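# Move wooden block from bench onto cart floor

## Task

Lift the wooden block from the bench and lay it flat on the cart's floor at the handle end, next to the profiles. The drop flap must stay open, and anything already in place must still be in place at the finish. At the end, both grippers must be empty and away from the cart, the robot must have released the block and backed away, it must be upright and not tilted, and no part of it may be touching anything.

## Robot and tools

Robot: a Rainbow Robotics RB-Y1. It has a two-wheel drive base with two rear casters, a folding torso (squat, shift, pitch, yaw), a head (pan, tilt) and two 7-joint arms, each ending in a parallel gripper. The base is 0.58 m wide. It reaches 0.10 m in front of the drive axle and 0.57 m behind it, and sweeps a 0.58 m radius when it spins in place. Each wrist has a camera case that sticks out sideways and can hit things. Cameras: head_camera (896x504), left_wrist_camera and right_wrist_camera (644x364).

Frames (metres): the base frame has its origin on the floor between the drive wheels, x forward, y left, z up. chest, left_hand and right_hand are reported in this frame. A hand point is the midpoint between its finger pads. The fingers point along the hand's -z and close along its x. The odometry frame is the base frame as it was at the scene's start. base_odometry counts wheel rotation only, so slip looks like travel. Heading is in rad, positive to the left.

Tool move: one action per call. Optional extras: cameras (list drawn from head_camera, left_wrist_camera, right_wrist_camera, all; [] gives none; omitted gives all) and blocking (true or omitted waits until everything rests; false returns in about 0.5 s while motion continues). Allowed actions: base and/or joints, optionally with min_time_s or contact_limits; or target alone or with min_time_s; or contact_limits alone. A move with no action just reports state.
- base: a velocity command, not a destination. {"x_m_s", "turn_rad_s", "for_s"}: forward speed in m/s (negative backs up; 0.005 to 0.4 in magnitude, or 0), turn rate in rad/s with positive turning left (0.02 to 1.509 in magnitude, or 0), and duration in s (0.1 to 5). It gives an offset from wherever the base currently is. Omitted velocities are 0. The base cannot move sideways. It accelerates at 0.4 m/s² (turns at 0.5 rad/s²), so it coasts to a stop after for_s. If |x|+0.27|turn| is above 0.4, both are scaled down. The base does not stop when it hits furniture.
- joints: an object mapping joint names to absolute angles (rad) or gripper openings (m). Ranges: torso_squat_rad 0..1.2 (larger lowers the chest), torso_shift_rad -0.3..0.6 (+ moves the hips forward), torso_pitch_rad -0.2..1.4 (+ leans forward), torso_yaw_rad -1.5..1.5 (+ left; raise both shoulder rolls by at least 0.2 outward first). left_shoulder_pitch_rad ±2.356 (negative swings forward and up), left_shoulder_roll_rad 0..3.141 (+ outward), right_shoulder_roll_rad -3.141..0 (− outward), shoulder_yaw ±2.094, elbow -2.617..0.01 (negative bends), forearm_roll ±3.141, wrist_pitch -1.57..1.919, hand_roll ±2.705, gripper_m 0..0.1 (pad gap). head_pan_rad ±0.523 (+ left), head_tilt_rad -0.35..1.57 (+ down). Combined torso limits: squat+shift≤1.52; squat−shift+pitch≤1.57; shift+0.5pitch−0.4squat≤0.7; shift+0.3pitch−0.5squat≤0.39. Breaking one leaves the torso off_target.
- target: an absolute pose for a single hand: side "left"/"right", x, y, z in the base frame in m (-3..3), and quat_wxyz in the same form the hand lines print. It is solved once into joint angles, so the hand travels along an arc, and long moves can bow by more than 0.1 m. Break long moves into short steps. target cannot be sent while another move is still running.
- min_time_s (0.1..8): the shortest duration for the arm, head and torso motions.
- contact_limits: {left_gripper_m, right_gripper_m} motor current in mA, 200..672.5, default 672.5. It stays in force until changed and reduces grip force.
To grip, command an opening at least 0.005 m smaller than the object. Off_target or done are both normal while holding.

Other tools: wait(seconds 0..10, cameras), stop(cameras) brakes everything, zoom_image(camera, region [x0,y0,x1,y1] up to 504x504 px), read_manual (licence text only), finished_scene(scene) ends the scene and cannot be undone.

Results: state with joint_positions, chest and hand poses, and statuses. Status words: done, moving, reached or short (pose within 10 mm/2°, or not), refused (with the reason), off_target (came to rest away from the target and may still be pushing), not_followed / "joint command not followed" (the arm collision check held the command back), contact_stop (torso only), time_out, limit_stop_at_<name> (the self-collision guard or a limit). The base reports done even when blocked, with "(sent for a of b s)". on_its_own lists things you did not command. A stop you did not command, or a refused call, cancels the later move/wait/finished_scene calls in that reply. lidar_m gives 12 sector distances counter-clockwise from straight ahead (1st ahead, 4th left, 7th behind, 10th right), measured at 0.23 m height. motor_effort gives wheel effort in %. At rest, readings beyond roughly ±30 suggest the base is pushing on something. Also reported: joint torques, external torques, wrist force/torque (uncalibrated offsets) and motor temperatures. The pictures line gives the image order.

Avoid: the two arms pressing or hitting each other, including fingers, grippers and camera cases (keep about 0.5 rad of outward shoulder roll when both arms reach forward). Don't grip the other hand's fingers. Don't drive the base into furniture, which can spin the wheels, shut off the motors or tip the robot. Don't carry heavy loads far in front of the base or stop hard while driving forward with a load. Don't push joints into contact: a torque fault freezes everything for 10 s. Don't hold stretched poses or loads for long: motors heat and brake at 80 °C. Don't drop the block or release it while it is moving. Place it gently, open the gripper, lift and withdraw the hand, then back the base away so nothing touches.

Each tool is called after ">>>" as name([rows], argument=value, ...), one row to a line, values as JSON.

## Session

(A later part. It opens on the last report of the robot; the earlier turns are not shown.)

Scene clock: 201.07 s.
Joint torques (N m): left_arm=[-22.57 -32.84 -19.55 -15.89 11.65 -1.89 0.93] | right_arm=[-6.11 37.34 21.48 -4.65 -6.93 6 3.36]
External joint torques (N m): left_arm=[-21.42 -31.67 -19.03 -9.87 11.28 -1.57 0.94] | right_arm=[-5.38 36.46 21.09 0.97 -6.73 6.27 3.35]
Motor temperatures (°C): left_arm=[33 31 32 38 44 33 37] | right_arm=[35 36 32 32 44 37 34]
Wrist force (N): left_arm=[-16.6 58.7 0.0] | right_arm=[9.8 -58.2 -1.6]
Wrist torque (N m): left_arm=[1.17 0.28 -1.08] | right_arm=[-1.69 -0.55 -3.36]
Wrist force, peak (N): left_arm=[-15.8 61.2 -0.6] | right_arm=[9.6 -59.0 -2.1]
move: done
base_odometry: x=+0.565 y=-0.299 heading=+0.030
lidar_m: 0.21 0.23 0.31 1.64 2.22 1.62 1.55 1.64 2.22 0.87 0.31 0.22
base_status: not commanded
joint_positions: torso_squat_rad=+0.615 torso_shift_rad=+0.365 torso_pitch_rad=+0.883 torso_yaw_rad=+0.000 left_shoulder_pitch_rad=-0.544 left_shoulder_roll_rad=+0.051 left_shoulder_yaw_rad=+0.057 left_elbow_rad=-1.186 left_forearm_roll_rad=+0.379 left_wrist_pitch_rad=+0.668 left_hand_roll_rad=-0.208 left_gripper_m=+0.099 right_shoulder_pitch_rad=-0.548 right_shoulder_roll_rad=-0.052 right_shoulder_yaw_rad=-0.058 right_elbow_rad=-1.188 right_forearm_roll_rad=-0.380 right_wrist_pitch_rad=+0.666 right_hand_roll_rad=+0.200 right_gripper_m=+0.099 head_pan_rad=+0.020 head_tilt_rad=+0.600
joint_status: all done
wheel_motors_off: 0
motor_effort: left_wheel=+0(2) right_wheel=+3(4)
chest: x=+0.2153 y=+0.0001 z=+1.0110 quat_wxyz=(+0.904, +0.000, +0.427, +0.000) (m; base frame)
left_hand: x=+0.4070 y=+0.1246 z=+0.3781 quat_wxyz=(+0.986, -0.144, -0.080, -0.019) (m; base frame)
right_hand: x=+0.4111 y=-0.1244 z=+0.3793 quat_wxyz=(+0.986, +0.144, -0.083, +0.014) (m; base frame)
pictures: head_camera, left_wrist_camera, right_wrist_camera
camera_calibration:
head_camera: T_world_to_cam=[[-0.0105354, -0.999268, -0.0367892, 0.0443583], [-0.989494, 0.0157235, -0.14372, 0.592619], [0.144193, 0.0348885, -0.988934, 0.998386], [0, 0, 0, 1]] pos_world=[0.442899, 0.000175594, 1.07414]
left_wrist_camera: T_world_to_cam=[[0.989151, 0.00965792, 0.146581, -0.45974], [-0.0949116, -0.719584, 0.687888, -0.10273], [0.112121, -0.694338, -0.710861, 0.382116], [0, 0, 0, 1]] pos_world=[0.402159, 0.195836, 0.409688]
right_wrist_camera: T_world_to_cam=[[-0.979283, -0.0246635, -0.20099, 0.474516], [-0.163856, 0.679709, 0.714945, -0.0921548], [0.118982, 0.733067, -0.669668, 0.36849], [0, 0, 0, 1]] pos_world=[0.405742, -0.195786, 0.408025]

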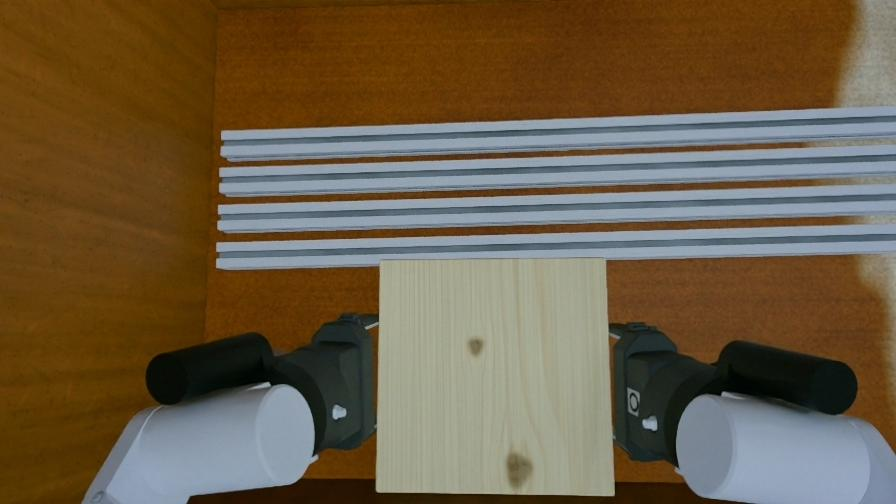

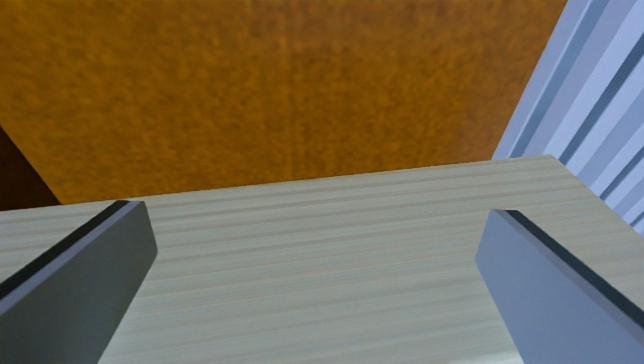

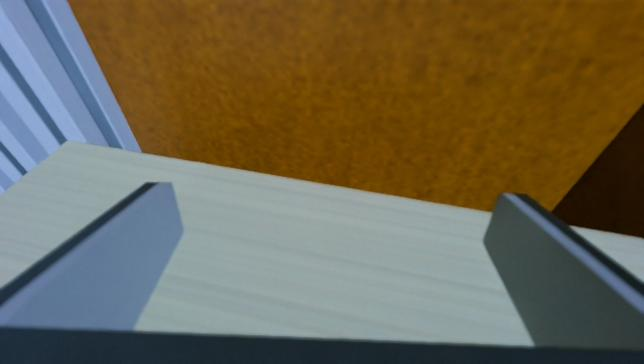

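>>> move(joints={"torso_pitch_rad": 0.893, "torso_squat_rad": 0.635, "torso_shift_rad": 0.374, "left_forearm_roll_rad": 0.385, "left_wrist_pitch_rad": 0.658, "left_hand_roll_rad": -0.2133, "right_forearm_roll_rad": -0.385, "right_wrist_pitch_rad": 0.658, "right_hand_roll_rad": 0.2058}, min_time_s=1.5)

Scene clock: 209.40 s.
Joint torques (N m): left_arm=[-22.47 -33.31 -19.7 -15.83 11.51 -1.84 0.99] | right_arm=[-5.89 37.74 22.04 -4.76 -6.56 5.96 3.38]
External joint torques (N m): left_arm=[-21.55 -32.1 -19.17 -9.88 11.15 -1.53 1] | right_arm=[-5.39 36.81 21.64 0.79 -6.37 6.23 3.37]
Motor temperatures (°C): left_arm=[33 31 32 38 43 33 37] | right_arm=[35 36 32 32 43 37 34]
Wrist force (N): left_arm=[-16.3 58.8 -0.2] | right_arm=[10.0 -57.3 -2.2]
Wrist torque (N m): left_arm=[1.07 0.36 -1.16] | right_arm=[-1.71 -0.59 -3.30]
Wrist force, peak (N): left_arm=[-16.1 60.6 -0.5] | right_arm=[10.0 -59.0 -2.3]
move: done
base_odometry: x=+0.565 y=-0.299 heading=+0.030
lidar_m: 0.21 0.23 0.32 1.63 2.23 1.62 1.54 1.63 2.22 0.88 0.31 0.23
base_status: not commanded
joint_positions: torso_squat_rad=+0.635 torso_shift_rad=+0.374 torso_pitch_rad=+0.894 torso_yaw_rad=+0.000 left_shoulder_pitch_rad=-0.544 left_shoulder_roll_rad=+0.051 left_shoulder_yaw_rad=+0.057 left_elbow_rad=-1.186 left_forearm_roll_rad=+0.382 left_wrist_pitch_rad=+0.658 left_hand_roll_rad=-0.214 left_gripper_m=+0.099 right_shoulder_pitch_rad=-0.548 right_shoulder_roll_rad=-0.052 right_shoulder_yaw_rad=-0.058 right_elbow_rad=-1.188 right_forearm_roll_rad=-0.383 right_wrist_pitch_rad=+0.656 right_hand_roll_rad=+0.205 right_gripper_m=+0.099 head_pan_rad=+0.020 head_tilt_rad=+0.600
joint_status: all done
wheel_motors_off: 0
motor_effort: left_wheel=-1(2) right_wheel=+1(4)
chest: x=+0.2192 y=+0.0001 z=+0.9990 quat_wxyz=(+0.902, +0.000, +0.432, +0.000) (m; base frame)
left_hand: x=+0.4065 y=+0.1246 z=+0.3645 quat_wxyz=(+0.986, -0.144, -0.080, -0.018) (m; base frame)
right_hand: x=+0.4106 y=-0.1244 z=+0.3656 quat_wxyz=(+0.986, +0.144, -0.083, +0.014) (m; base frame)
pictures: head_camera, left_wrist_camera, right_wrist_camera
camera_calibration:
head_camera: T_world_to_cam=[[-0.0109202, -0.999268, -0.0366764, 0.0439254], [-0.990947, 0.0157228, -0.133327, 0.584552], [0.133806, 0.0348884, -0.990393, 0.989635], [0, 0, 0, 1]] pos_world=[0.447321, 0.000175592, 1.05968]
left_wrist_camera: T_world_to_cam=[[0.989141, 0.00970661, 0.146652, -0.457285], [-0.0949092, -0.719689, 0.687779, -0.0933588], [0.11222, -0.694229, -0.710952, 0.37248], [0, 0, 0, 1]] pos_world=[0.401659, 0.195836, 0.396087]
right_wrist_camera: T_world_to_cam=[[-0.97924, -0.0246023, -0.201203, 0.471353], [-0.163959, 0.679781, 0.714853, -0.0823492], [0.119187, 0.733003, -0.669703, 0.359292], [0, 0, 0, 1]] pos_world=[0.405243, -0.195786, 0.394324]

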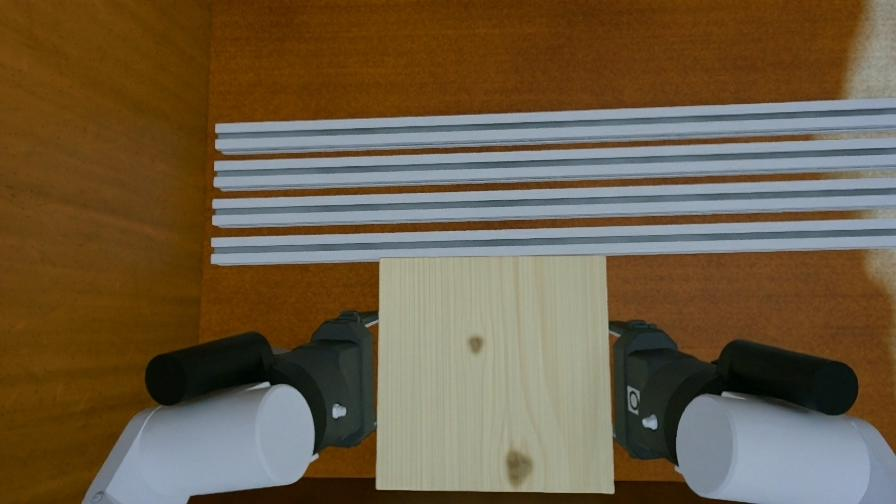

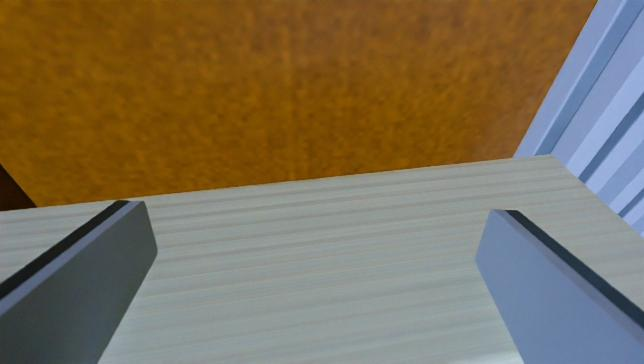

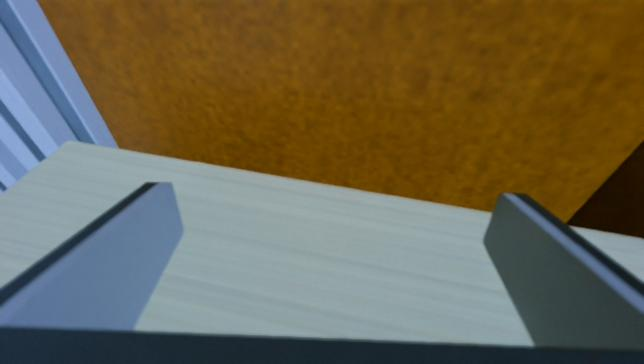

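>>> move(joints={"torso_pitch_rad": 0.9, "torso_squat_rad": 0.65, "torso_shift_rad": 0.3806, "left_forearm_roll_rad": 0.387, "left_wrist_pitch_rad": 0.6516, "left_hand_roll_rad": -0.217, "right_forearm_roll_rad": -0.387, "right_wrist_pitch_rad": 0.6516, "right_hand_roll_rad": 0.209}, min_time_s=1, cameras=["left_wrist_camera", "right_wrist_camera"])

Scene clock: 212.47 s.
Joint torques (N m): left_arm=[-22.13 -33.25 -19.9 -15.82 11.36 -1.81 0.97] | right_arm=[-5.79 37.3 21.9 -4.82 -6.47 6.05 3.46]
External joint torques (N m): left_arm=[-21.37 -32.01 -19.36 -9.92 11.01 -1.5 0.98] | right_arm=[-5.45 36.35 21.5 0.68 -6.28 6.32 3.45]
Motor temperatures (°C): left_arm=[33 31 32 38 43 33 37] | right_arm=[35 36 32 32 42 37 35]
Wrist force (N): left_arm=[-16.5 58.3 -0.5] | right_arm=[10.4 -57.2 -1.5]
Wrist torque (N m): left_arm=[1.11 0.31 -1.15] | right_arm=[-1.69 -0.52 -3.27]
Wrist force, peak (N): left_arm=[-16.9 59.8 -0.6] | right_arm=[10.0 -58.2 -2.2]
move: done
base_odometry: x=+0.565 y=-0.299 heading=+0.030
lidar_m: 0.22 0.22 0.32 1.63 2.22 1.61 1.55 1.63 2.21 0.89 0.34 0.22
base_status: not commanded
joint_positions: torso_squat_rad=+0.650 torso_shift_rad=+0.381 torso_pitch_rad=+0.901 torso_yaw_rad=+0.000 left_shoulder_pitch_rad=-0.544 left_shoulder_roll_rad=+0.051 left_shoulder_yaw_rad=+0.057 left_elbow_rad=-1.185 left_forearm_roll_rad=+0.384 left_wrist_pitch_rad=+0.652 left_hand_roll_rad=-0.217 left_gripper_m=+0.099 right_shoulder_pitch_rad=-0.548 right_shoulder_roll_rad=-0.052 right_shoulder_yaw_rad=-0.058 right_elbow_rad=-1.188 right_forearm_roll_rad=-0.385 right_wrist_pitch_rad=+0.650 right_hand_roll_rad=+0.208 right_gripper_m=+0.099 head_pan_rad=+0.020 head_tilt_rad=+0.600
joint_status: all done
wheel_motors_off: 0
motor_effort: left_wheel=-2(2) right_wheel=+2(4)
chest: x=+0.2217 y=+0.0001 z=+0.9901 quat_wxyz=(+0.900, +0.000, +0.435, +0.000) (m; base frame)
left_hand: x=+0.4060 y=+0.1246 z=+0.3545 quat_wxyz=(+0.986, -0.144, -0.080, -0.019) (m; base frame)
right_hand: x=+0.4101 y=-0.1245 z=+0.3556 quat_wxyz=(+0.986, +0.144, -0.083, +0.014) (m; base frame)
pictures: left_wrist_camera, right_wrist_camera
camera_calibration:
left_wrist_camera: T_world_to_cam=[[0.989171, 0.0096275, 0.146455, -0.455244], [-0.0948306, -0.719674, 0.687805, -0.0865729], [0.112022, -0.694245, -0.710968, 0.365515], [0, 0, 0, 1]] pos_world=[0.401159, 0.195836, 0.386087]
right_wrist_camera: T_world_to_cam=[[-0.979326, -0.0242669, -0.200825, 0.468805], [-0.163441, 0.679893, 0.714865, -0.0754761], [0.119192, 0.73291, -0.669804, 0.352674], [0, 0, 0, 1]] pos_world=[0.404741, -0.195786, 0.384325]

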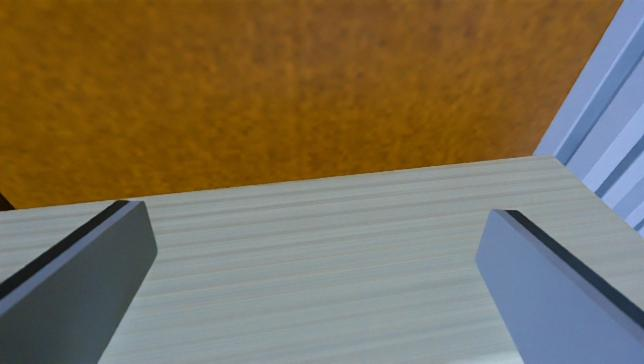

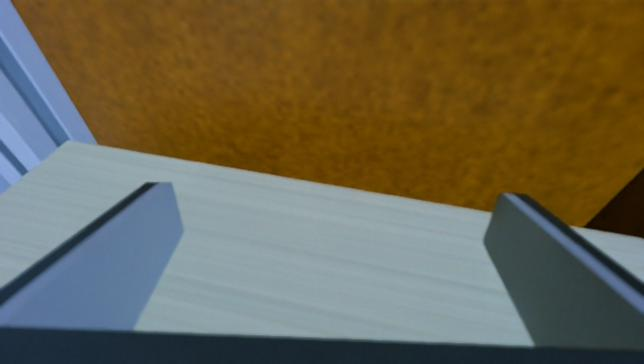

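>>> move(joints={"torso_pitch_rad": 0.904, "torso_squat_rad": 0.66, "torso_shift_rad": 0.385, "left_forearm_roll_rad": 0.388, "left_wrist_pitch_rad": 0.6478, "left_hand_roll_rad": -0.2191, "right_forearm_roll_rad": -0.388, "right_wrist_pitch_rad": 0.6478, "right_hand_roll_rad": 0.211}, min_time_s=1, cameras=["left_wrist_camera", "right_wrist_camera"])

>>> move(joints={"torso_pitch_rad": 0.908, "torso_squat_rad": 0.67, "torso_shift_rad": 0.3895, "left_forearm_roll_rad": 0.389, "left_wrist_pitch_rad": 0.644, "left_hand_roll_rad": -0.2212, "right_forearm_roll_rad": -0.389, "right_wrist_pitch_rad": 0.644, "right_hand_roll_rad": 0.213}, min_time_s=1)

Scene clock: 216.67 s.
Joint torques (N m): left_arm=[-22.23 -33.45 -19.61 -15.7 11.21 -1.76 0.94] | right_arm=[-5.68 37.66 21.82 -4.55 -6.42 6.09 3.33]
External joint torques (N m): left_arm=[-21.57 -32.2 -19.06 -9.83 10.85 -1.45 0.95] | right_arm=[-5.43 36.69 21.41 0.92 -6.24 6.35 3.32]
Motor temperatures (°C): left_arm=[33 31 32 38 42 32 37] | right_arm=[35 36 32 31 42 37 35]
Wrist force (N): left_arm=[-17.0 58.1 -1.6] | right_arm=[9.7 -56.4 -1.9]
Wrist torque (N m): left_arm=[1.07 0.32 -1.17] | right_arm=[-1.70 -0.54 -3.25]
Wrist force, peak (N): left_arm=[-16.9 59.4 -1.0] | right_arm=[10.2 -57.6 -2.2]
move: done
base_odometry: x=+0.565 y=-0.299 heading=+0.030
lidar_m: 0.21 0.23 0.32 1.63 2.22 1.61 1.55 1.63 2.23 0.86 0.33 0.23
base_status: not commanded
joint_positions: torso_squat_rad=+0.660 torso_shift_rad=+0.385 torso_pitch_rad=+0.905 torso_yaw_rad=+0.000 left_shoulder_pitch_rad=-0.544 left_shoulder_roll_rad=+0.051 left_shoulder_yaw_rad=+0.057 left_elbow_rad=-1.185 left_forearm_roll_rad=+0.385 left_wrist_pitch_rad=+0.648 left_hand_roll_rad=-0.219 left_gripper_m=+0.099 right_shoulder_pitch_rad=-0.548 right_shoulder_roll_rad=-0.052 right_shoulder_yaw_rad=-0.058 right_elbow_rad=-1.188 right_forearm_roll_rad=-0.386 right_wrist_pitch_rad=+0.646 right_hand_roll_rad=+0.210 right_gripper_m=+0.099 head_pan_rad=+0.020 head_tilt_rad=+0.600
joint_status: all done
wheel_motors_off: 0
motor_effort: left_wheel=-1(2) right_wheel=+2(3)
chest: x=+0.2231 y=+0.0001 z=+0.9842 quat_wxyz=(+0.899, +0.000, +0.437, +0.000) (m; base frame)
left_hand: x=+0.4058 y=+0.1246 z=+0.3480 quat_wxyz=(+0.986, -0.143, -0.080, -0.019) (m; base frame)
right_hand: x=+0.4099 y=-0.1245 z=+0.3492 quat_wxyz=(+0.986, +0.144, -0.083, +0.014) (m; base frame)
pictures: left_wrist_camera, right_wrist_camera
camera_calibration:
left_wrist_camera: T_world_to_cam=[[0.989153, 0.00945563, 0.146583, -0.454117], [-0.0950182, -0.719823, 0.687624, -0.0820164], [0.112016, -0.694094, -0.711116, 0.361016], [0, 0, 0, 1]] pos_world=[0.400959, 0.195836, 0.379687]
right_wrist_camera: T_world_to_cam=[[-0.979323, -0.0243091, -0.200837, 0.467318], [-0.163461, 0.679995, 0.714764, -0.0708669], [0.119193, 0.732814, -0.669908, 0.348432], [0, 0, 0, 1]] pos_world=[0.404541, -0.195787, 0.377925]

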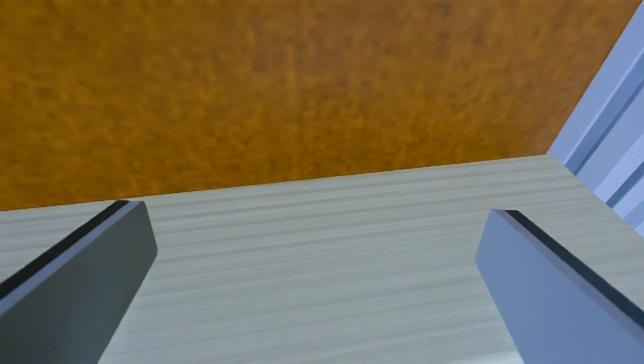

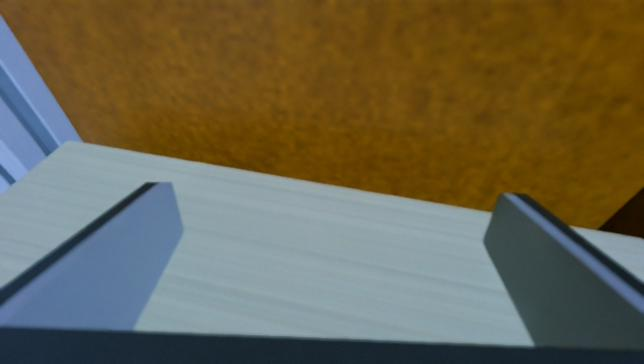

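Scene clock: 217.97 s.
Joint torques (N m): left_arm=[-21.83 -33.16 -19.79 -15.71 11.2 -1.77 0.99] | right_arm=[-5.41 37.52 21.84 -4.48 -6.39 6.09 3.19]
External joint torques (N m): left_arm=[-21.26 -31.9 -19.23 -9.87 10.84 -1.46 1.01] | right_arm=[-5.26 36.54 21.43 0.97 -6.2 6.35 3.17]
Motor temperatures (°C): left_arm=[33 31 32 38 42 32 37] | right_arm=[35 36 32 31 41 37 35]
Wrist force (N): left_arm=[-17.0 58.2 -1.3] | right_arm=[9.5 -56.4 -2.7]
Wrist torque (N m): left_arm=[1.05 0.35 -1.16] | right_arm=[-1.61 -0.59 -3.28]
Wrist force, peak (N): left_arm=[-16.5 58.4 -1.0] | right_arm=[10.1 -57.0 -2.1]
move: done
base_odometry: x=+0.565 y=-0.299 heading=+0.030
lidar_m: 0.21 0.23 0.33 1.62 2.21 1.61 1.55 1.63 2.23 0.87 0.33 0.23
base_status: not commanded
joint_positions: torso_squat_rad=+0.670 torso_shift_rad=+0.390 torso_pitch_rad=+0.909 torso_yaw_rad=+0.000 left_shoulder_pitch_rad=-0.544 left_shoulder_roll_rad=+0.051 left_shoulder_yaw_rad=+0.057 left_elbow_rad=-1.185 left_forearm_roll_rad=+0.386 left_wrist_pitch_rad=+0.644 left_hand_roll_rad=-0.221 left_gripper_m=+0.099 right_shoulder_pitch_rad=-0.548 right_shoulder_roll_rad=-0.052 right_shoulder_yaw_rad=-0.058 right_elbow_rad=-1.188 right_forearm_roll_rad=-0.387 right_wrist_pitch_rad=+0.642 right_hand_roll_rad=+0.212 right_gripper_m=+0.099 head_pan_rad=+0.020 head_tilt_rad=+0.600
joint_status: all done
wheel_motors_off: 0
motor_effort: left_wheel=-2(2) right_wheel=+2(4)
chest: x=+0.2245 y=+0.0001 z=+0.9783 quat_wxyz=(+0.899, +0.000, +0.439, +0.000) (m; base frame)
left_hand: x=+0.4055 y=+0.1247 z=+0.3415 quat_wxyz=(+0.986, -0.143, -0.080, -0.019) (m; base frame)
right_hand: x=+0.4097 y=-0.1245 z=+0.3427 quat_wxyz=(+0.986, +0.144, -0.083, +0.014) (m; base frame)
pictures: head_camera, left_wrist_camera, right_wrist_camera
camera_calibration:
head_camera: T_world_to_cam=[[-0.0114684, -0.999268, -0.0365065, 0.043184], [-0.992838, 0.0157213, -0.118432, 0.572953], [0.118919, 0.0348868, -0.992291, 0.973699], [0, 0, 0, 1]] pos_world=[0.453553, 0.000175592, 1.03562]
left_wrist_camera: T_world_to_cam=[[0.989144, 0.00936389, 0.146653, -0.452972], [-0.0951165, -0.719922, 0.687507, -0.0773911], [0.112017, -0.693992, -0.711215, 0.356502], [0, 0, 0, 1]] pos_world=[0.400759, 0.195936, 0.373187]
right_wrist_camera: T_world_to_cam=[[-0.979307, -0.0244049, -0.200903, 0.465716], [-0.163557, 0.680095, 0.714647, -0.0660991], [0.119193, 0.732718, -0.670013, 0.344207], [0, 0, 0, 1]] pos_world=[0.404241, -0.195888, 0.371425]

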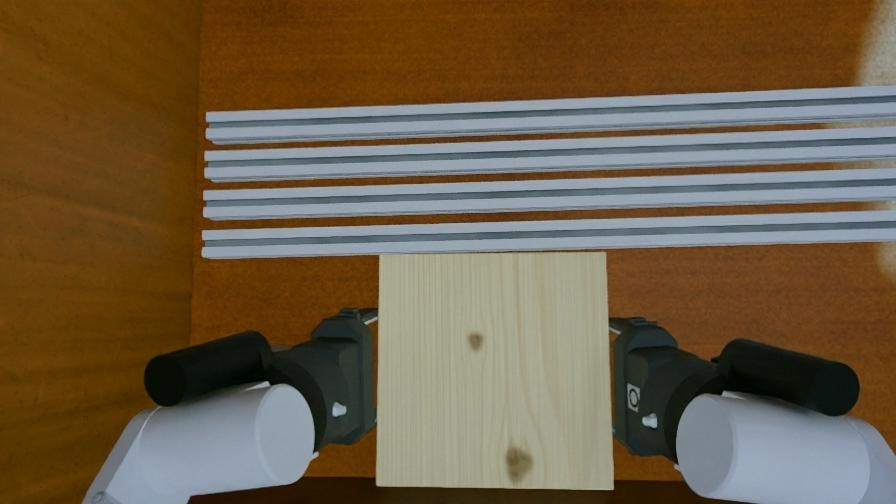

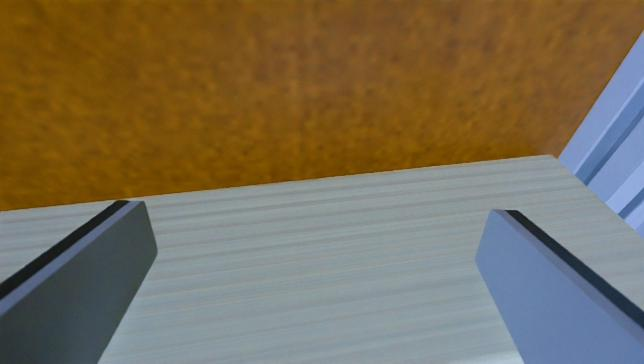

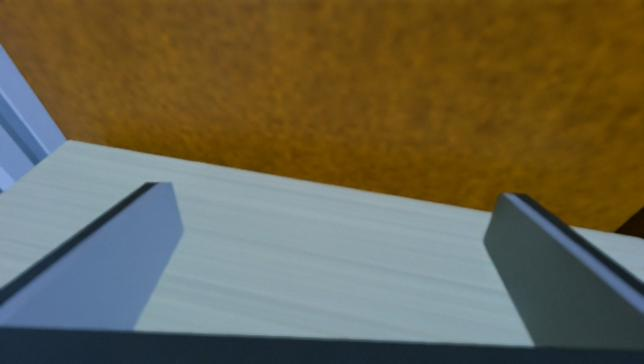

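>>> move(joints={"torso_pitch_rad": 0.911, "torso_squat_rad": 0.679, "torso_shift_rad": 0.3935, "left_forearm_roll_rad": 0.39, "left_wrist_pitch_rad": 0.6405, "left_hand_roll_rad": -0.223, "right_forearm_roll_rad": -0.39, "right_wrist_pitch_rad": 0.6405, "right_hand_roll_rad": 0.2148}, min_time_s=1, cameras=["left_wrist_camera", "right_wrist_camera"])

Scene clock: 221.07 s.
Joint torques (N m): left_arm=[-21.98 -33.21 -19.85 -15.7 11.05 -1.63 1.25] | right_arm=[-5.73 37.47 22.01 -4.48 -6.44 6.29 3.27]
External joint torques (N m): left_arm=[-21.47 -31.93 -19.29 -9.87 10.7 -1.32 1.26] | right_arm=[-5.64 36.48 21.6 0.95 -6.25 6.55 3.26]
Motor temperatures (°C): left_arm=[33 31 32 38 42 32 37] | right_arm=[35 36 32 31 41 37 35]
Wrist force (N): left_arm=[-18.0 55.9 4.8] | right_arm=[10.6 -58.0 -1.4]
Wrist torque (N m): left_arm=[0.94 -0.16 -1.48] | right_arm=[-1.64 -0.54 -3.32]
Wrist force, peak (N): left_arm=[-16.7 58.3 -1.5] | right_arm=[10.6 -58.0 -1.4]
move: done
base_odometry: x=+0.565 y=-0.299 heading=+0.030
lidar_m: 0.21 0.23 0.33 1.64 2.21 1.61 1.54 1.62 2.22 0.87 0.33 0.22
base_status: not commanded
joint_positions: torso_squat_rad=+0.679 torso_shift_rad=+0.394 torso_pitch_rad=+0.911 torso_yaw_rad=+0.000 left_shoulder_pitch_rad=-0.544 left_shoulder_roll_rad=+0.051 left_shoulder_yaw_rad=+0.057 left_elbow_rad=-1.185 left_forearm_roll_rad=+0.387 left_wrist_pitch_rad=+0.641 left_hand_roll_rad=-0.223 left_gripper_m=+0.099 right_shoulder_pitch_rad=-0.548 right_shoulder_roll_rad=-0.052 right_shoulder_yaw_rad=-0.058 right_elbow_rad=-1.188 right_forearm_roll_rad=-0.388 right_wrist_pitch_rad=+0.639 right_hand_roll_rad=+0.214 right_gripper_m=+0.099 head_pan_rad=+0.020 head_tilt_rad=+0.600
joint_status: all done
wheel_motors_off: 0
motor_effort: left_wheel=-2(2) right_wheel=+3(4)
chest: x=+0.2255 y=+0.0001 z=+0.9732 quat_wxyz=(+0.898, +0.000, +0.440, +0.000) (m; base frame)
left_hand: x=+0.4055 y=+0.1247 z=+0.3360 quat_wxyz=(+0.986, -0.143, -0.080, -0.019) (m; base frame)
right_hand: x=+0.4097 y=-0.1246 z=+0.3371 quat_wxyz=(+0.986, +0.144, -0.084, +0.014) (m; base frame)
pictures: left_wrist_camera, right_wrist_camera
camera_calibration:
left_wrist_camera: T_world_to_cam=[[0.989016, 0.00934723, 0.147515, -0.452328], [-0.0957197, -0.719969, 0.687373, -0.0733905], [0.112631, -0.693943, -0.711166, 0.352258], [0, 0, 0, 1]] pos_world=[0.400659, 0.195836, 0.367686]
right_wrist_camera: T_world_to_cam=[[-0.979111, -0.0242673, -0.201875, 0.465017], [-0.164152, 0.680228, 0.714384, -0.0617864], [0.119984, 0.732599, -0.670002, 0.340161], [0, 0, 0, 1]] pos_world=[0.404346, -0.195888, 0.365923]

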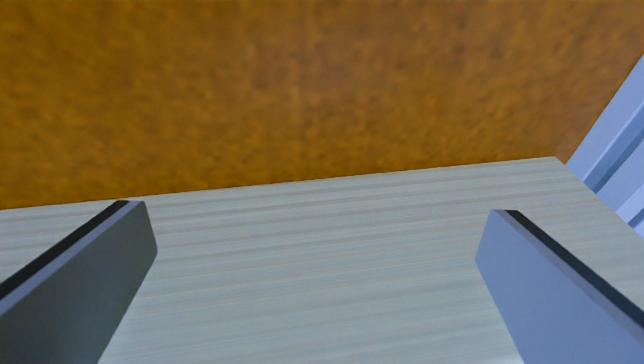

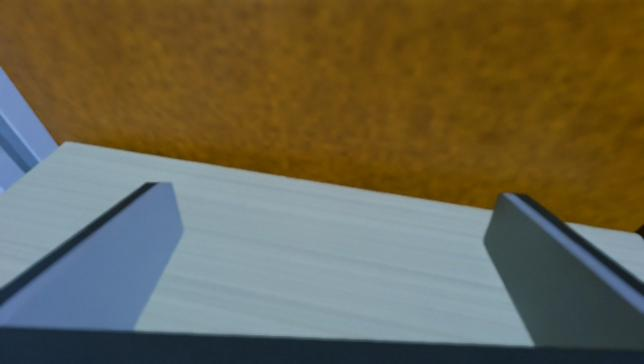

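>>> move(joints={"torso_pitch_rad": 0.9135, "torso_squat_rad": 0.687, "torso_shift_rad": 0.397, "left_forearm_roll_rad": 0.391, "left_wrist_pitch_rad": 0.638, "left_hand_roll_rad": -0.2245, "right_forearm_roll_rad": -0.391, "right_wrist_pitch_rad": 0.638, "right_hand_roll_rad": 0.2163}, min_time_s=1)

Scene clock: 223.50 s.
Joint torques (N m): left_arm=[-22.03 -32.79 -19.92 -13.08 10.32 -3.36 1.3] | right_arm=[-5.42 37.6 22.7 -4.09 -6.55 6.24 3.49]
External joint torques (N m): left_arm=[-21.55 -31.51 -19.36 -7.26 9.97 -3.05 1.31] | right_arm=[-5.36 36.6 22.28 1.33 -6.37 6.51 3.48]
Motor temperatures (°C): left_arm=[33 31 32 38 42 32 37] | right_arm=[35 36 32 31 41 38 35]
Wrist force (N): left_arm=[-15.8 52.1 34.4] | right_arm=[10.0 -59.8 -1.0]
Wrist torque (N m): left_arm=[0.54 1.82 -1.40] | right_arm=[-1.72 -0.61 -3.42]
Wrist force, peak (N): left_arm=[-16.4 52.1 38.5] | right_arm=[10.0 -59.8 -1.0]
move: done
base_odometry: x=+0.565 y=-0.299 heading=+0.030
lidar_m: 0.22 0.23 0.32 1.63 2.23 1.61 1.55 1.61 2.21 0.88 0.31 0.23
base_status: not commanded
joint_positions: torso_squat_rad=+0.687 torso_shift_rad=+0.397 torso_pitch_rad=+0.913 torso_yaw_rad=+0.000 left_shoulder_pitch_rad=-0.544 left_shoulder_roll_rad=+0.051 left_shoulder_yaw_rad=+0.057 left_elbow_rad=-1.186 left_forearm_roll_rad=+0.388 left_wrist_pitch_rad=+0.639 left_hand_roll_rad=-0.225 left_gripper_m=+0.099 right_shoulder_pitch_rad=-0.548 right_shoulder_roll_rad=-0.052 right_shoulder_yaw_rad=-0.058 right_elbow_rad=-1.188 right_forearm_roll_rad=-0.389 right_wrist_pitch_rad=+0.636 right_hand_roll_rad=+0.215 right_gripper_m=+0.099 head_pan_rad=+0.020 head_tilt_rad=+0.600
joint_status: all done
wheel_motors_off: 0
motor_effort: left_wheel=-2(2) right_wheel=+1(4)
chest: x=+0.2260 y=+0.0001 z=+0.9688 quat_wxyz=(+0.898, +0.000, +0.441, +0.000) (m; base frame)
left_hand: x=+0.4057 y=+0.1246 z=+0.3316 quat_wxyz=(+0.986, -0.143, -0.081, -0.019) (m; base frame)
right_hand: x=+0.4098 y=-0.1246 z=+0.3325 quat_wxyz=(+0.986, +0.144, -0.084, +0.014) (m; base frame)
pictures: head_camera, left_wrist_camera, right_wrist_camera
camera_calibration:
head_camera: T_world_to_cam=[[-0.011623, -0.999264, -0.0365565, 0.0429434], [-0.993363, 0.0157226, -0.113938, 0.56914], [0.114429, 0.0349896, -0.992815, 0.965661], [0, 0, 0, 1]] pos_world=[0.455362, 0.000175339, 1.02514]
left_wrist_camera: T_world_to_cam=[[0.988857, 0.00960144, 0.148562, -0.452228], [-0.0962949, -0.719792, 0.687478, -0.0701202], [0.113534, -0.694123, -0.710847, 0.348592], [0, 0, 0, 1]] pos_world=[0.40086, 0.195836, 0.363185]
right_wrist_camera: T_world_to_cam=[[-0.97891, -0.0241153, -0.202862, 0.464398], [-0.164766, 0.680259, 0.714212, -0.0581815], [0.120776, 0.732575, -0.669886, 0.33671], [0, 0, 0, 1]] pos_world=[0.404351, -0.195888, 0.36132]

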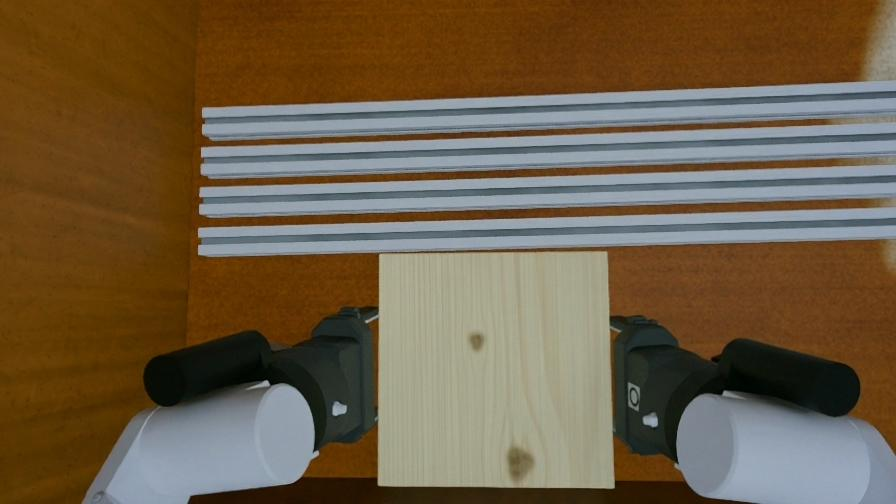

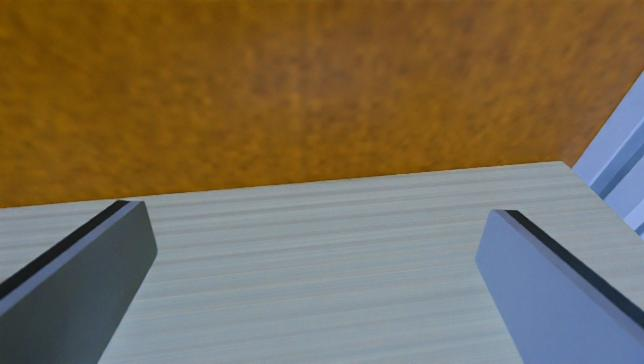

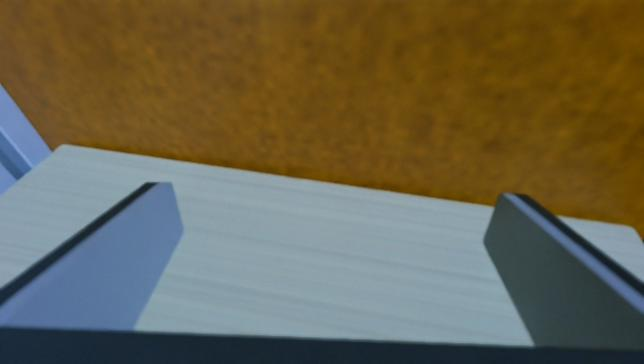

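>>> move(joints={"torso_pitch_rad": 0.915, "torso_squat_rad": 0.692, "torso_shift_rad": 0.399, "left_forearm_roll_rad": 0.3915, "left_wrist_pitch_rad": 0.6365, "left_hand_roll_rad": -0.2255, "right_forearm_roll_rad": -0.3915, "right_wrist_pitch_rad": 0.6365, "right_hand_roll_rad": 0.2173}, min_time_s=1)

Scene clock: 226.67 s.
Joint torques (N m): left_arm=[-20.8 -32.58 -20.07 -10.55 10.38 -2.4 1.23] | right_arm=[-6.46 37.55 23.38 -1.11 -5.93 6.18 3.29]
External joint torques (N m): left_arm=[-20.31 -31.29 -19.51 -4.72 10.03 -2.08 1.25] | right_arm=[-6.41 36.56 22.96 4.32 -5.75 6.45 3.28]
Motor temperatures (°C): left_arm=[33 31 32 38 42 33 37] | right_arm=[34 36 33 31 40 38 35]
Wrist force (N): left_arm=[-11.1 52.7 40.5] | right_arm=[3.0 -56.3 33.6]
Wrist torque (N m): left_arm=[0.57 1.88 -1.44] | right_arm=[-1.26 -2.36 -3.18]
Wrist force, peak (N): left_arm=[-17.4 51.6 41.6] | right_arm=[3.4 -56.2 34.5]
move: done
base_odometry: x=+0.565 y=-0.299 heading=+0.030
lidar_m: 0.21 0.22 0.31 1.62 2.23 1.62 1.55 1.63 2.22 0.87 0.32 0.23
base_status: not commanded
joint_positions: torso_squat_rad=+0.692 torso_shift_rad=+0.398 torso_pitch_rad=+0.913 torso_yaw_rad=+0.000 left_shoulder_pitch_rad=-0.545 left_shoulder_roll_rad=+0.051 left_shoulder_yaw_rad=+0.057 left_elbow_rad=-1.187 left_forearm_roll_rad=+0.389 left_wrist_pitch_rad=+0.637 left_hand_roll_rad=-0.226 left_gripper_m=+0.099 right_shoulder_pitch_rad=-0.548 right_shoulder_roll_rad=-0.052 right_shoulder_yaw_rad=-0.058 right_elbow_rad=-1.189 right_forearm_roll_rad=-0.390 right_wrist_pitch_rad=+0.635 right_hand_roll_rad=+0.216 right_gripper_m=+0.099 head_pan_rad=+0.020 head_tilt_rad=+0.600
joint_status: all done
wheel_motors_off: 0
motor_effort: left_wheel=-2(2) right_wheel=+3(5)
chest: x=+0.2259 y=+0.0000 z=+0.9663 quat_wxyz=(+0.898, +0.000, +0.441, +0.000) (m; base frame)
left_hand: x=+0.4063 y=+0.1245 z=+0.3293 quat_wxyz=(+0.986, -0.144, -0.082, -0.019) (m; base frame)
right_hand: x=+0.4100 y=-0.1247 z=+0.3302 quat_wxyz=(+0.986, +0.144, -0.085, +0.014) (m; base frame)
pictures: head_camera, left_wrist_camera, right_wrist_camera
camera_calibration:
head_camera: T_world_to_cam=[[-0.0116396, -0.999264, -0.0365498, 0.042848], [-0.993399, 0.0157276, -0.113631, 0.568447], [0.114122, 0.0349859, -0.99285, 0.963268], [0, 0, 0, 1]] pos_world=[0.455263, 0.000175363, 1.02254]
left_wrist_camera: T_world_to_cam=[[0.988481, 0.00953392, 0.151042, -0.453112], [-0.0980853, -0.719685, 0.687337, -0.067813], [0.115256, -0.694235, -0.71046, 0.346021], [0, 0, 0, 1]] pos_world=[0.401361, 0.195736, 0.360883]
right_wrist_camera: T_world_to_cam=[[-0.97856, -0.0239288, -0.204567, 0.464521], [-0.165881, 0.680288, 0.713927, -0.0558198], [0.122081, 0.732554, -0.669672, 0.33455], [0, 0, 0, 1]] pos_world=[0.40446, -0.195987, 0.358916]

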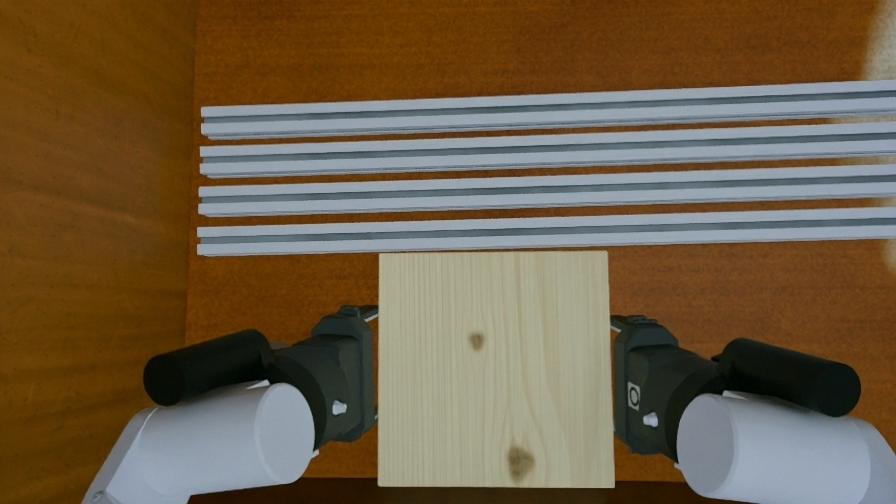

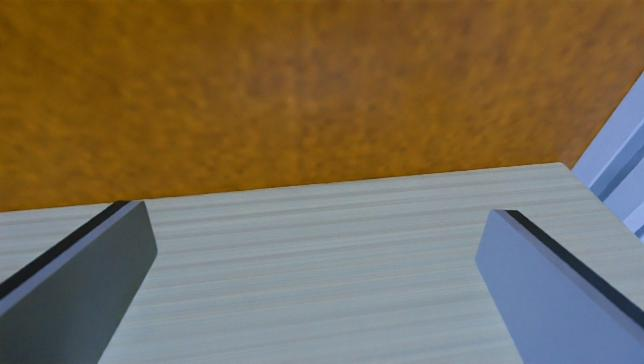

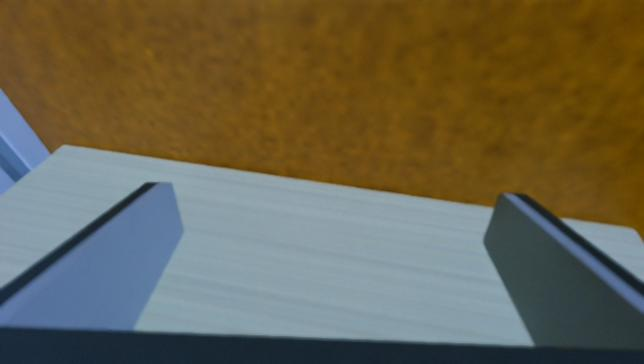

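>>> move(joints={"torso_pitch_rad": 0.914, "torso_squat_rad": 0.688, "torso_shift_rad": 0.3975}, min_time_s=0.5, cameras=[])

>>> move(joints={"left_shoulder_roll_rad": 0.053, "right_shoulder_roll_rad": -0.053}, min_time_s=1.5, cameras=["left_wrist_camera", "right_wrist_camera"])

Scene clock: 230.13 s.
Joint torques (N m): left_arm=[-20.34 -32.52 -19.75 -13.28 10.35 -0.75 1.32] | right_arm=[-6.06 37.56 23.35 -2.88 -5.96 6.37 3.23]
External joint torques (N m): left_arm=[-19.89 -31.23 -19.19 -7.46 9.99 -0.43 1.34] | right_arm=[-6.04 36.56 22.94 2.54 -5.78 6.64 3.22]
Motor temperatures (°C): left_arm=[33 31 32 38 41 32 37] | right_arm=[34 36 33 31 40 38 35]
Wrist force (N): left_arm=[-15.0 57.2 2.6] | right_arm=[10.4 -56.2 -2.2]
Wrist torque (N m): left_arm=[0.92 -0.19 -1.35] | right_arm=[-1.63 -0.54 -3.25]
Wrist force, peak (N): left_arm=[-12.3 53.5 41.1] | right_arm=[3.4 -56.2 34.4]
move: done
base_odometry: x=+0.565 y=-0.299 heading=+0.030
lidar_m: 0.21 0.22 0.33 1.63 2.23 1.61 1.55 1.62 2.22 0.87 0.32 0.22
base_status: not commanded
joint_positions: torso_squat_rad=+0.688 torso_shift_rad=+0.398 torso_pitch_rad=+0.914 torso_yaw_rad=+0.000 left_shoulder_pitch_rad=-0.545 left_shoulder_roll_rad=+0.051 left_shoulder_yaw_rad=+0.057 left_elbow_rad=-1.186 left_forearm_roll_rad=+0.389 left_wrist_pitch_rad=+0.637 left_hand_roll_rad=-0.226 left_gripper_m=+0.099 right_shoulder_pitch_rad=-0.548 right_shoulder_roll_rad=-0.052 right_shoulder_yaw_rad=-0.058 right_elbow_rad=-1.189 right_forearm_roll_rad=-0.390 right_wrist_pitch_rad=+0.635 right_hand_roll_rad=+0.216 right_gripper_m=+0.099 head_pan_rad=+0.020 head_tilt_rad=+0.600
joint_status: all done
wheel_motors_off: 0
motor_effort: left_wheel=-1(2) right_wheel=+4(6)
chest: x=+0.2266 y=+0.0000 z=+0.9679 quat_wxyz=(+0.897, +0.000, +0.441, +0.000) (m; base frame)
left_hand: x=+0.4061 y=+0.1245 z=+0.3305 quat_wxyz=(+0.986, -0.143, -0.081, -0.019) (m; base frame)
right_hand: x=+0.4099 y=-0.1247 z=+0.3315 quat_wxyz=(+0.986, +0.144, -0.084, +0.014) (m; base frame)
pictures: none
No camera images: "cameras" was empty.

Scene clock: 231.93 s.
Joint torques (N m): left_arm=[-15.92 -19.63 -12.7 -13.45 7.55 -1.44 1.33] | right_arm=[-3.62 20.64 15.34 -3.87 -4.07 4.05 2.22]
External joint torques (N m): left_arm=[-15.45 -18.47 -12.19 -7.62 7.2 -1.13 1.34] | right_arm=[-3.59 19.75 14.96 1.55 -3.89 4.32 2.21]
Motor temperatures (°C): left_arm=[33 31 32 38 41 32 37] | right_arm=[34 36 33 31 40 38 35]
Wrist force (N): left_arm=[-13.6 36.1 -8.5] | right_arm=[6.4 -34.5 -7.7]
Wrist torque (N m): left_arm=[0.58 0.30 -1.21] | right_arm=[-1.03 -0.20 -2.05]
Wrist force, peak (N): left_arm=[-14.7 56.8 2.2] | right_arm=[10.1 -56.6 -2.4]
move: done
base_odometry: x=+0.565 y=-0.299 heading=+0.030
lidar_m: 0.21 0.23 0.32 1.63 2.20 1.61 1.54 1.63 2.21 0.88 0.32 0.22
base_status: not commanded
joint_positions: torso_squat_rad=+0.688 torso_shift_rad=+0.398 torso_pitch_rad=+0.914 torso_yaw_rad=+0.000 left_shoulder_pitch_rad=-0.546 left_shoulder_roll_rad=+0.057 left_shoulder_yaw_rad=+0.056 left_elbow_rad=-1.186 left_forearm_roll_rad=+0.390 left_wrist_pitch_rad=+0.637 left_hand_roll_rad=-0.226 left_gripper_m=+0.099 right_shoulder_pitch_rad=-0.549 right_shoulder_roll_rad=-0.058 right_shoulder_yaw_rad=-0.056 right_elbow_rad=-1.188 right_forearm_roll_rad=-0.391 right_wrist_pitch_rad=+0.635 right_hand_roll_rad=+0.217 right_gripper_m=+0.099 head_pan_rad=+0.020 head_tilt_rad=+0.600
joint_status: all done
wheel_motors_off: 0
motor_effort: left_wheel=-2(2) right_wheel=+5(5)
chest: x=+0.2266 y=+0.0000 z=+0.9679 quat_wxyz=(+0.897, +0.000, +0.441, +0.000) (m; base frame)
left_hand: x=+0.4072 y=+0.1274 z=+0.3303 quat_wxyz=(+0.986, -0.141, -0.082, -0.021) (m; base frame)
right_hand: x=+0.4103 y=-0.1270 z=+0.3312 quat_wxyz=(+0.986, +0.142, -0.084, +0.016) (m; base frame)
pictures: left_wrist_camera, right_wrist_camera
camera_calibration:
left_wrist_camera: T_world_to_cam=[[0.988408, 0.00490647, 0.151745, -0.453737], [-0.101412, -0.722477, 0.683917, -0.0635845], [0.112988, -0.691378, -0.713604, 0.350247], [0, 0, 0, 1]] pos_world=[0.402456, 0.198441, 0.362277]
right_wrist_camera: T_world_to_cam=[[-0.978574, -0.0289077, -0.203856, 0.464174], [-0.168341, 0.682408, 0.711323, -0.052693], [0.11855, 0.7304, -0.672653, 0.33912], [0, 0, 0, 1]] pos_world=[0.405156, -0.198317, 0.360217]

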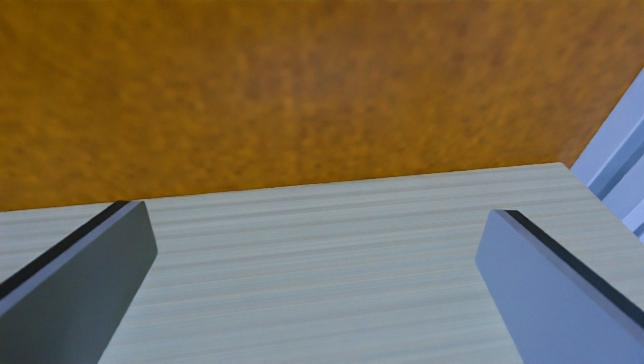

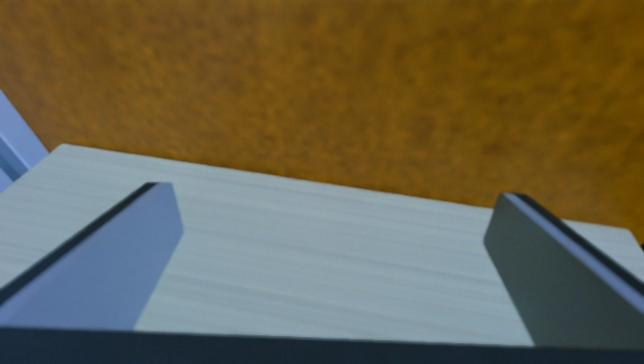

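>>> move(joints={"left_shoulder_roll_rad": 0.07, "right_shoulder_roll_rad": -0.07}, min_time_s=1.5, cameras=[])

>>> move(joints={"left_shoulder_roll_rad": 0.1, "right_shoulder_roll_rad": -0.1}, min_time_s=1.5)

Scene clock: 234.53 s.
Joint torques (N m): left_arm=[-1.57 -1.05 -1.01 -6.49 0.56 -0.94 0.23] | right_arm=[-1.22 -0.69 1.3 -4.84 -0.47 -0.02 0.29]
External joint torques (N m): left_arm=[-1.02 -0.13 -0.61 -0.6 0.22 -0.6 0.24] | right_arm=[-1.2 -1.35 1.01 0.59 -0.3 0.26 0.28]
Motor temperatures (°C): left_arm=[32 30 32 38 41 32 37] | right_arm=[34 35 32 31 40 38 34]
Wrist force (N): left_arm=[-0.1 2.5 -7.1] | right_arm=[-1.0 -0.3 -5.1]
Wrist torque (N m): left_arm=[-0.39 0.14 0.09] | right_arm=[-0.08 0.04 -0.12]
Wrist force, peak (N): left_arm=[-13.4 36.6 -8.3] | right_arm=[6.4 -35.0 -6.9]
move: done
base_odometry: x=+0.565 y=-0.299 heading=+0.030
lidar_m: 0.21 0.23 0.32 1.63 2.21 1.62 1.55 1.63 2.21 0.88 0.32 0.22
base_status: not commanded
joint_positions: torso_squat_rad=+0.688 torso_shift_rad=+0.398 torso_pitch_rad=+0.914 torso_yaw_rad=+0.000 left_shoulder_pitch_rad=-0.550 left_shoulder_roll_rad=+0.070 left_shoulder_yaw_rad=+0.053 left_elbow_rad=-1.188 left_forearm_roll_rad=+0.391 left_wrist_pitch_rad=+0.637 left_hand_roll_rad=-0.226 left_gripper_m=+0.099 right_shoulder_pitch_rad=-0.549 right_shoulder_roll_rad=-0.070 right_shoulder_yaw_rad=-0.053 right_elbow_rad=-1.188 right_forearm_roll_rad=-0.391 right_wrist_pitch_rad=+0.636 right_hand_roll_rad=+0.217 right_gripper_m=+0.099 head_pan_rad=+0.020 head_tilt_rad=+0.600
joint_status: all done
wheel_motors_off: 0
motor_effort: left_wheel=-2(2) right_wheel=+4(5)
chest: x=+0.2265 y=+0.0000 z=+0.9680 quat_wxyz=(+0.897, +0.000, +0.441, +0.000) (m; base frame)
left_hand: x=+0.4111 y=+0.1324 z=+0.3307 quat_wxyz=(+0.986, -0.138, -0.085, -0.025) (m; base frame)
right_hand: x=+0.4111 y=-0.1323 z=+0.3308 quat_wxyz=(+0.987, +0.138, -0.085, +0.021) (m; base frame)
pictures: none
No camera images: "cameras" was empty.

Scene clock: 236.33 s.
Joint torques (N m): left_arm=[-1.46 0.08 -0.5 -6.49 0.58 -0.85 0.23] | right_arm=[-1.19 -1.36 1.05 -4.94 -0.7 -0.05 0.43]
External joint torques (N m): left_arm=[-0.98 0.32 -0.38 -0.58 0.26 -0.49 0.24] | right_arm=[-1.24 -1.35 1.05 0.51 -0.56 0.25 0.42]
Motor temperatures (°C): left_arm=[32 30 32 38 40 32 37] | right_arm=[34 35 32 31 39 37 34]
Wrist force (N): left_arm=[-0.3 2.7 -6.6] | right_arm=[-1.7 0.3 -5.0]
Wrist torque (N m): left_arm=[-0.39 0.10 0.11] | right_arm=[-0.08 -0.04 -0.12]
Wrist force, peak (N): left_arm=[-0.3 2.6 -8.4] | right_arm=[-1.9 0.4 -5.5]
move: done
base_odometry: x=+0.565 y=-0.299 heading=+0.030
lidar_m: 0.21 0.21 0.32 1.64 2.21 1.62 1.55 1.63 2.22 0.87 0.33 0.22
base_status: not commanded
joint_positions: torso_squat_rad=+0.688 torso_shift_rad=+0.398 torso_pitch_rad=+0.914 torso_yaw_rad=+0.000 left_shoulder_pitch_rad=-0.550 left_shoulder_roll_rad=+0.100 left_shoulder_yaw_rad=+0.053 left_elbow_rad=-1.188 left_forearm_roll_rad=+0.391 left_wrist_pitch_rad=+0.637 left_hand_roll_rad=-0.226 left_gripper_m=+0.099 right_shoulder_pitch_rad=-0.549 right_shoulder_roll_rad=-0.100 right_shoulder_yaw_rad=-0.053 right_elbow_rad=-1.188 right_forearm_roll_rad=-0.391 right_wrist_pitch_rad=+0.636 right_hand_roll_rad=+0.217 right_gripper_m=+0.099 head_pan_rad=+0.020 head_tilt_rad=+0.600
joint_status: all done
wheel_motors_off: 0
motor_effort: left_wheel=-2(3) right_wheel=+4(6)
chest: x=+0.2265 y=+0.0000 z=+0.9680 quat_wxyz=(+0.897, +0.000, +0.441, +0.000) (m; base frame)
left_hand: x=+0.4139 y=+0.1498 z=+0.3292 quat_wxyz=(+0.988, -0.125, -0.087, -0.032) (m; base frame)
right_hand: x=+0.4139 y=-0.1496 z=+0.3293 quat_wxyz=(+0.988, +0.125, -0.086, +0.028) (m; base frame)
pictures: head_camera, left_wrist_camera, right_wrist_camera
camera_calibration:
head_camera: T_world_to_cam=[[-0.0116784, -0.999267, -0.0364453, 0.0428171], [-0.993489, 0.0157264, -0.112841, 0.568436], [0.113331, 0.0348902, -0.992944, 0.965049], [0, 0, 0, 1]] pos_world=[0.455865, 0.000175598, 1.02394]
left_wrist_camera: T_world_to_cam=[[0.986259, -0.0183019, 0.164191, -0.460083], [-0.123152, -0.743915, 0.656829, -0.0248463], [0.110123, -0.668024, -0.735947, 0.369263], [0, 0, 0, 1]] pos_world=[0.410037, 0.219772, 0.363619]
right_wrist_camera: T_world_to_cam=[[-0.976315, -0.0550442, -0.209235, 0.463571], [-0.186545, 0.704036, 0.685226, -0.0159903], [0.109591, 0.708028, -0.697629, 0.362434], [0, 0, 0, 1]] pos_world=[0.409889, -0.219839, 0.360797]

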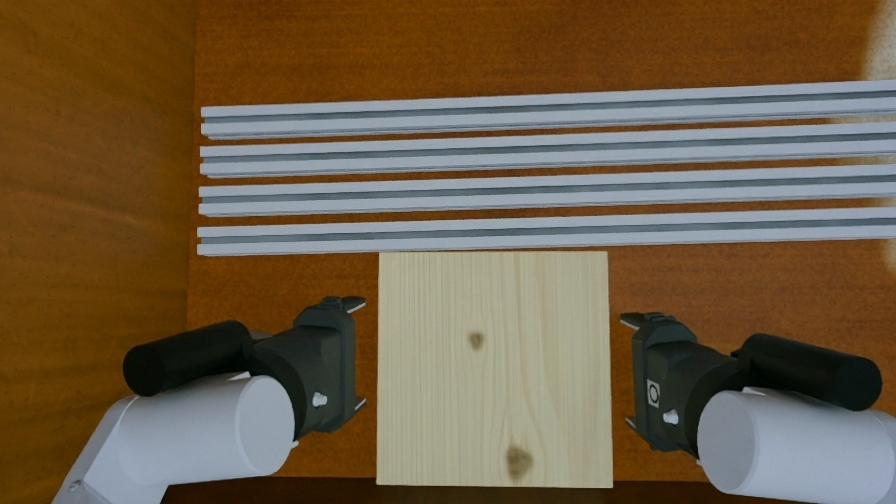

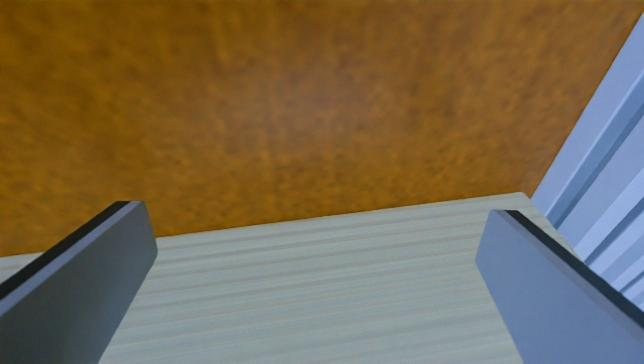

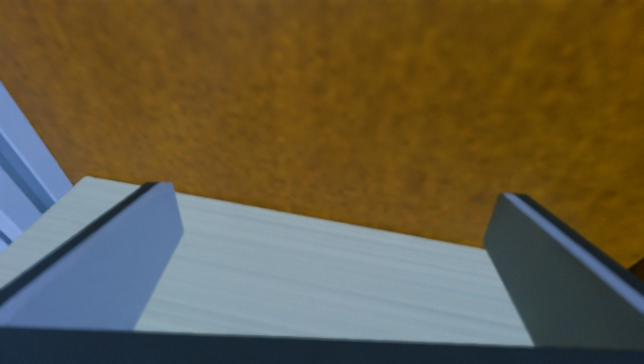

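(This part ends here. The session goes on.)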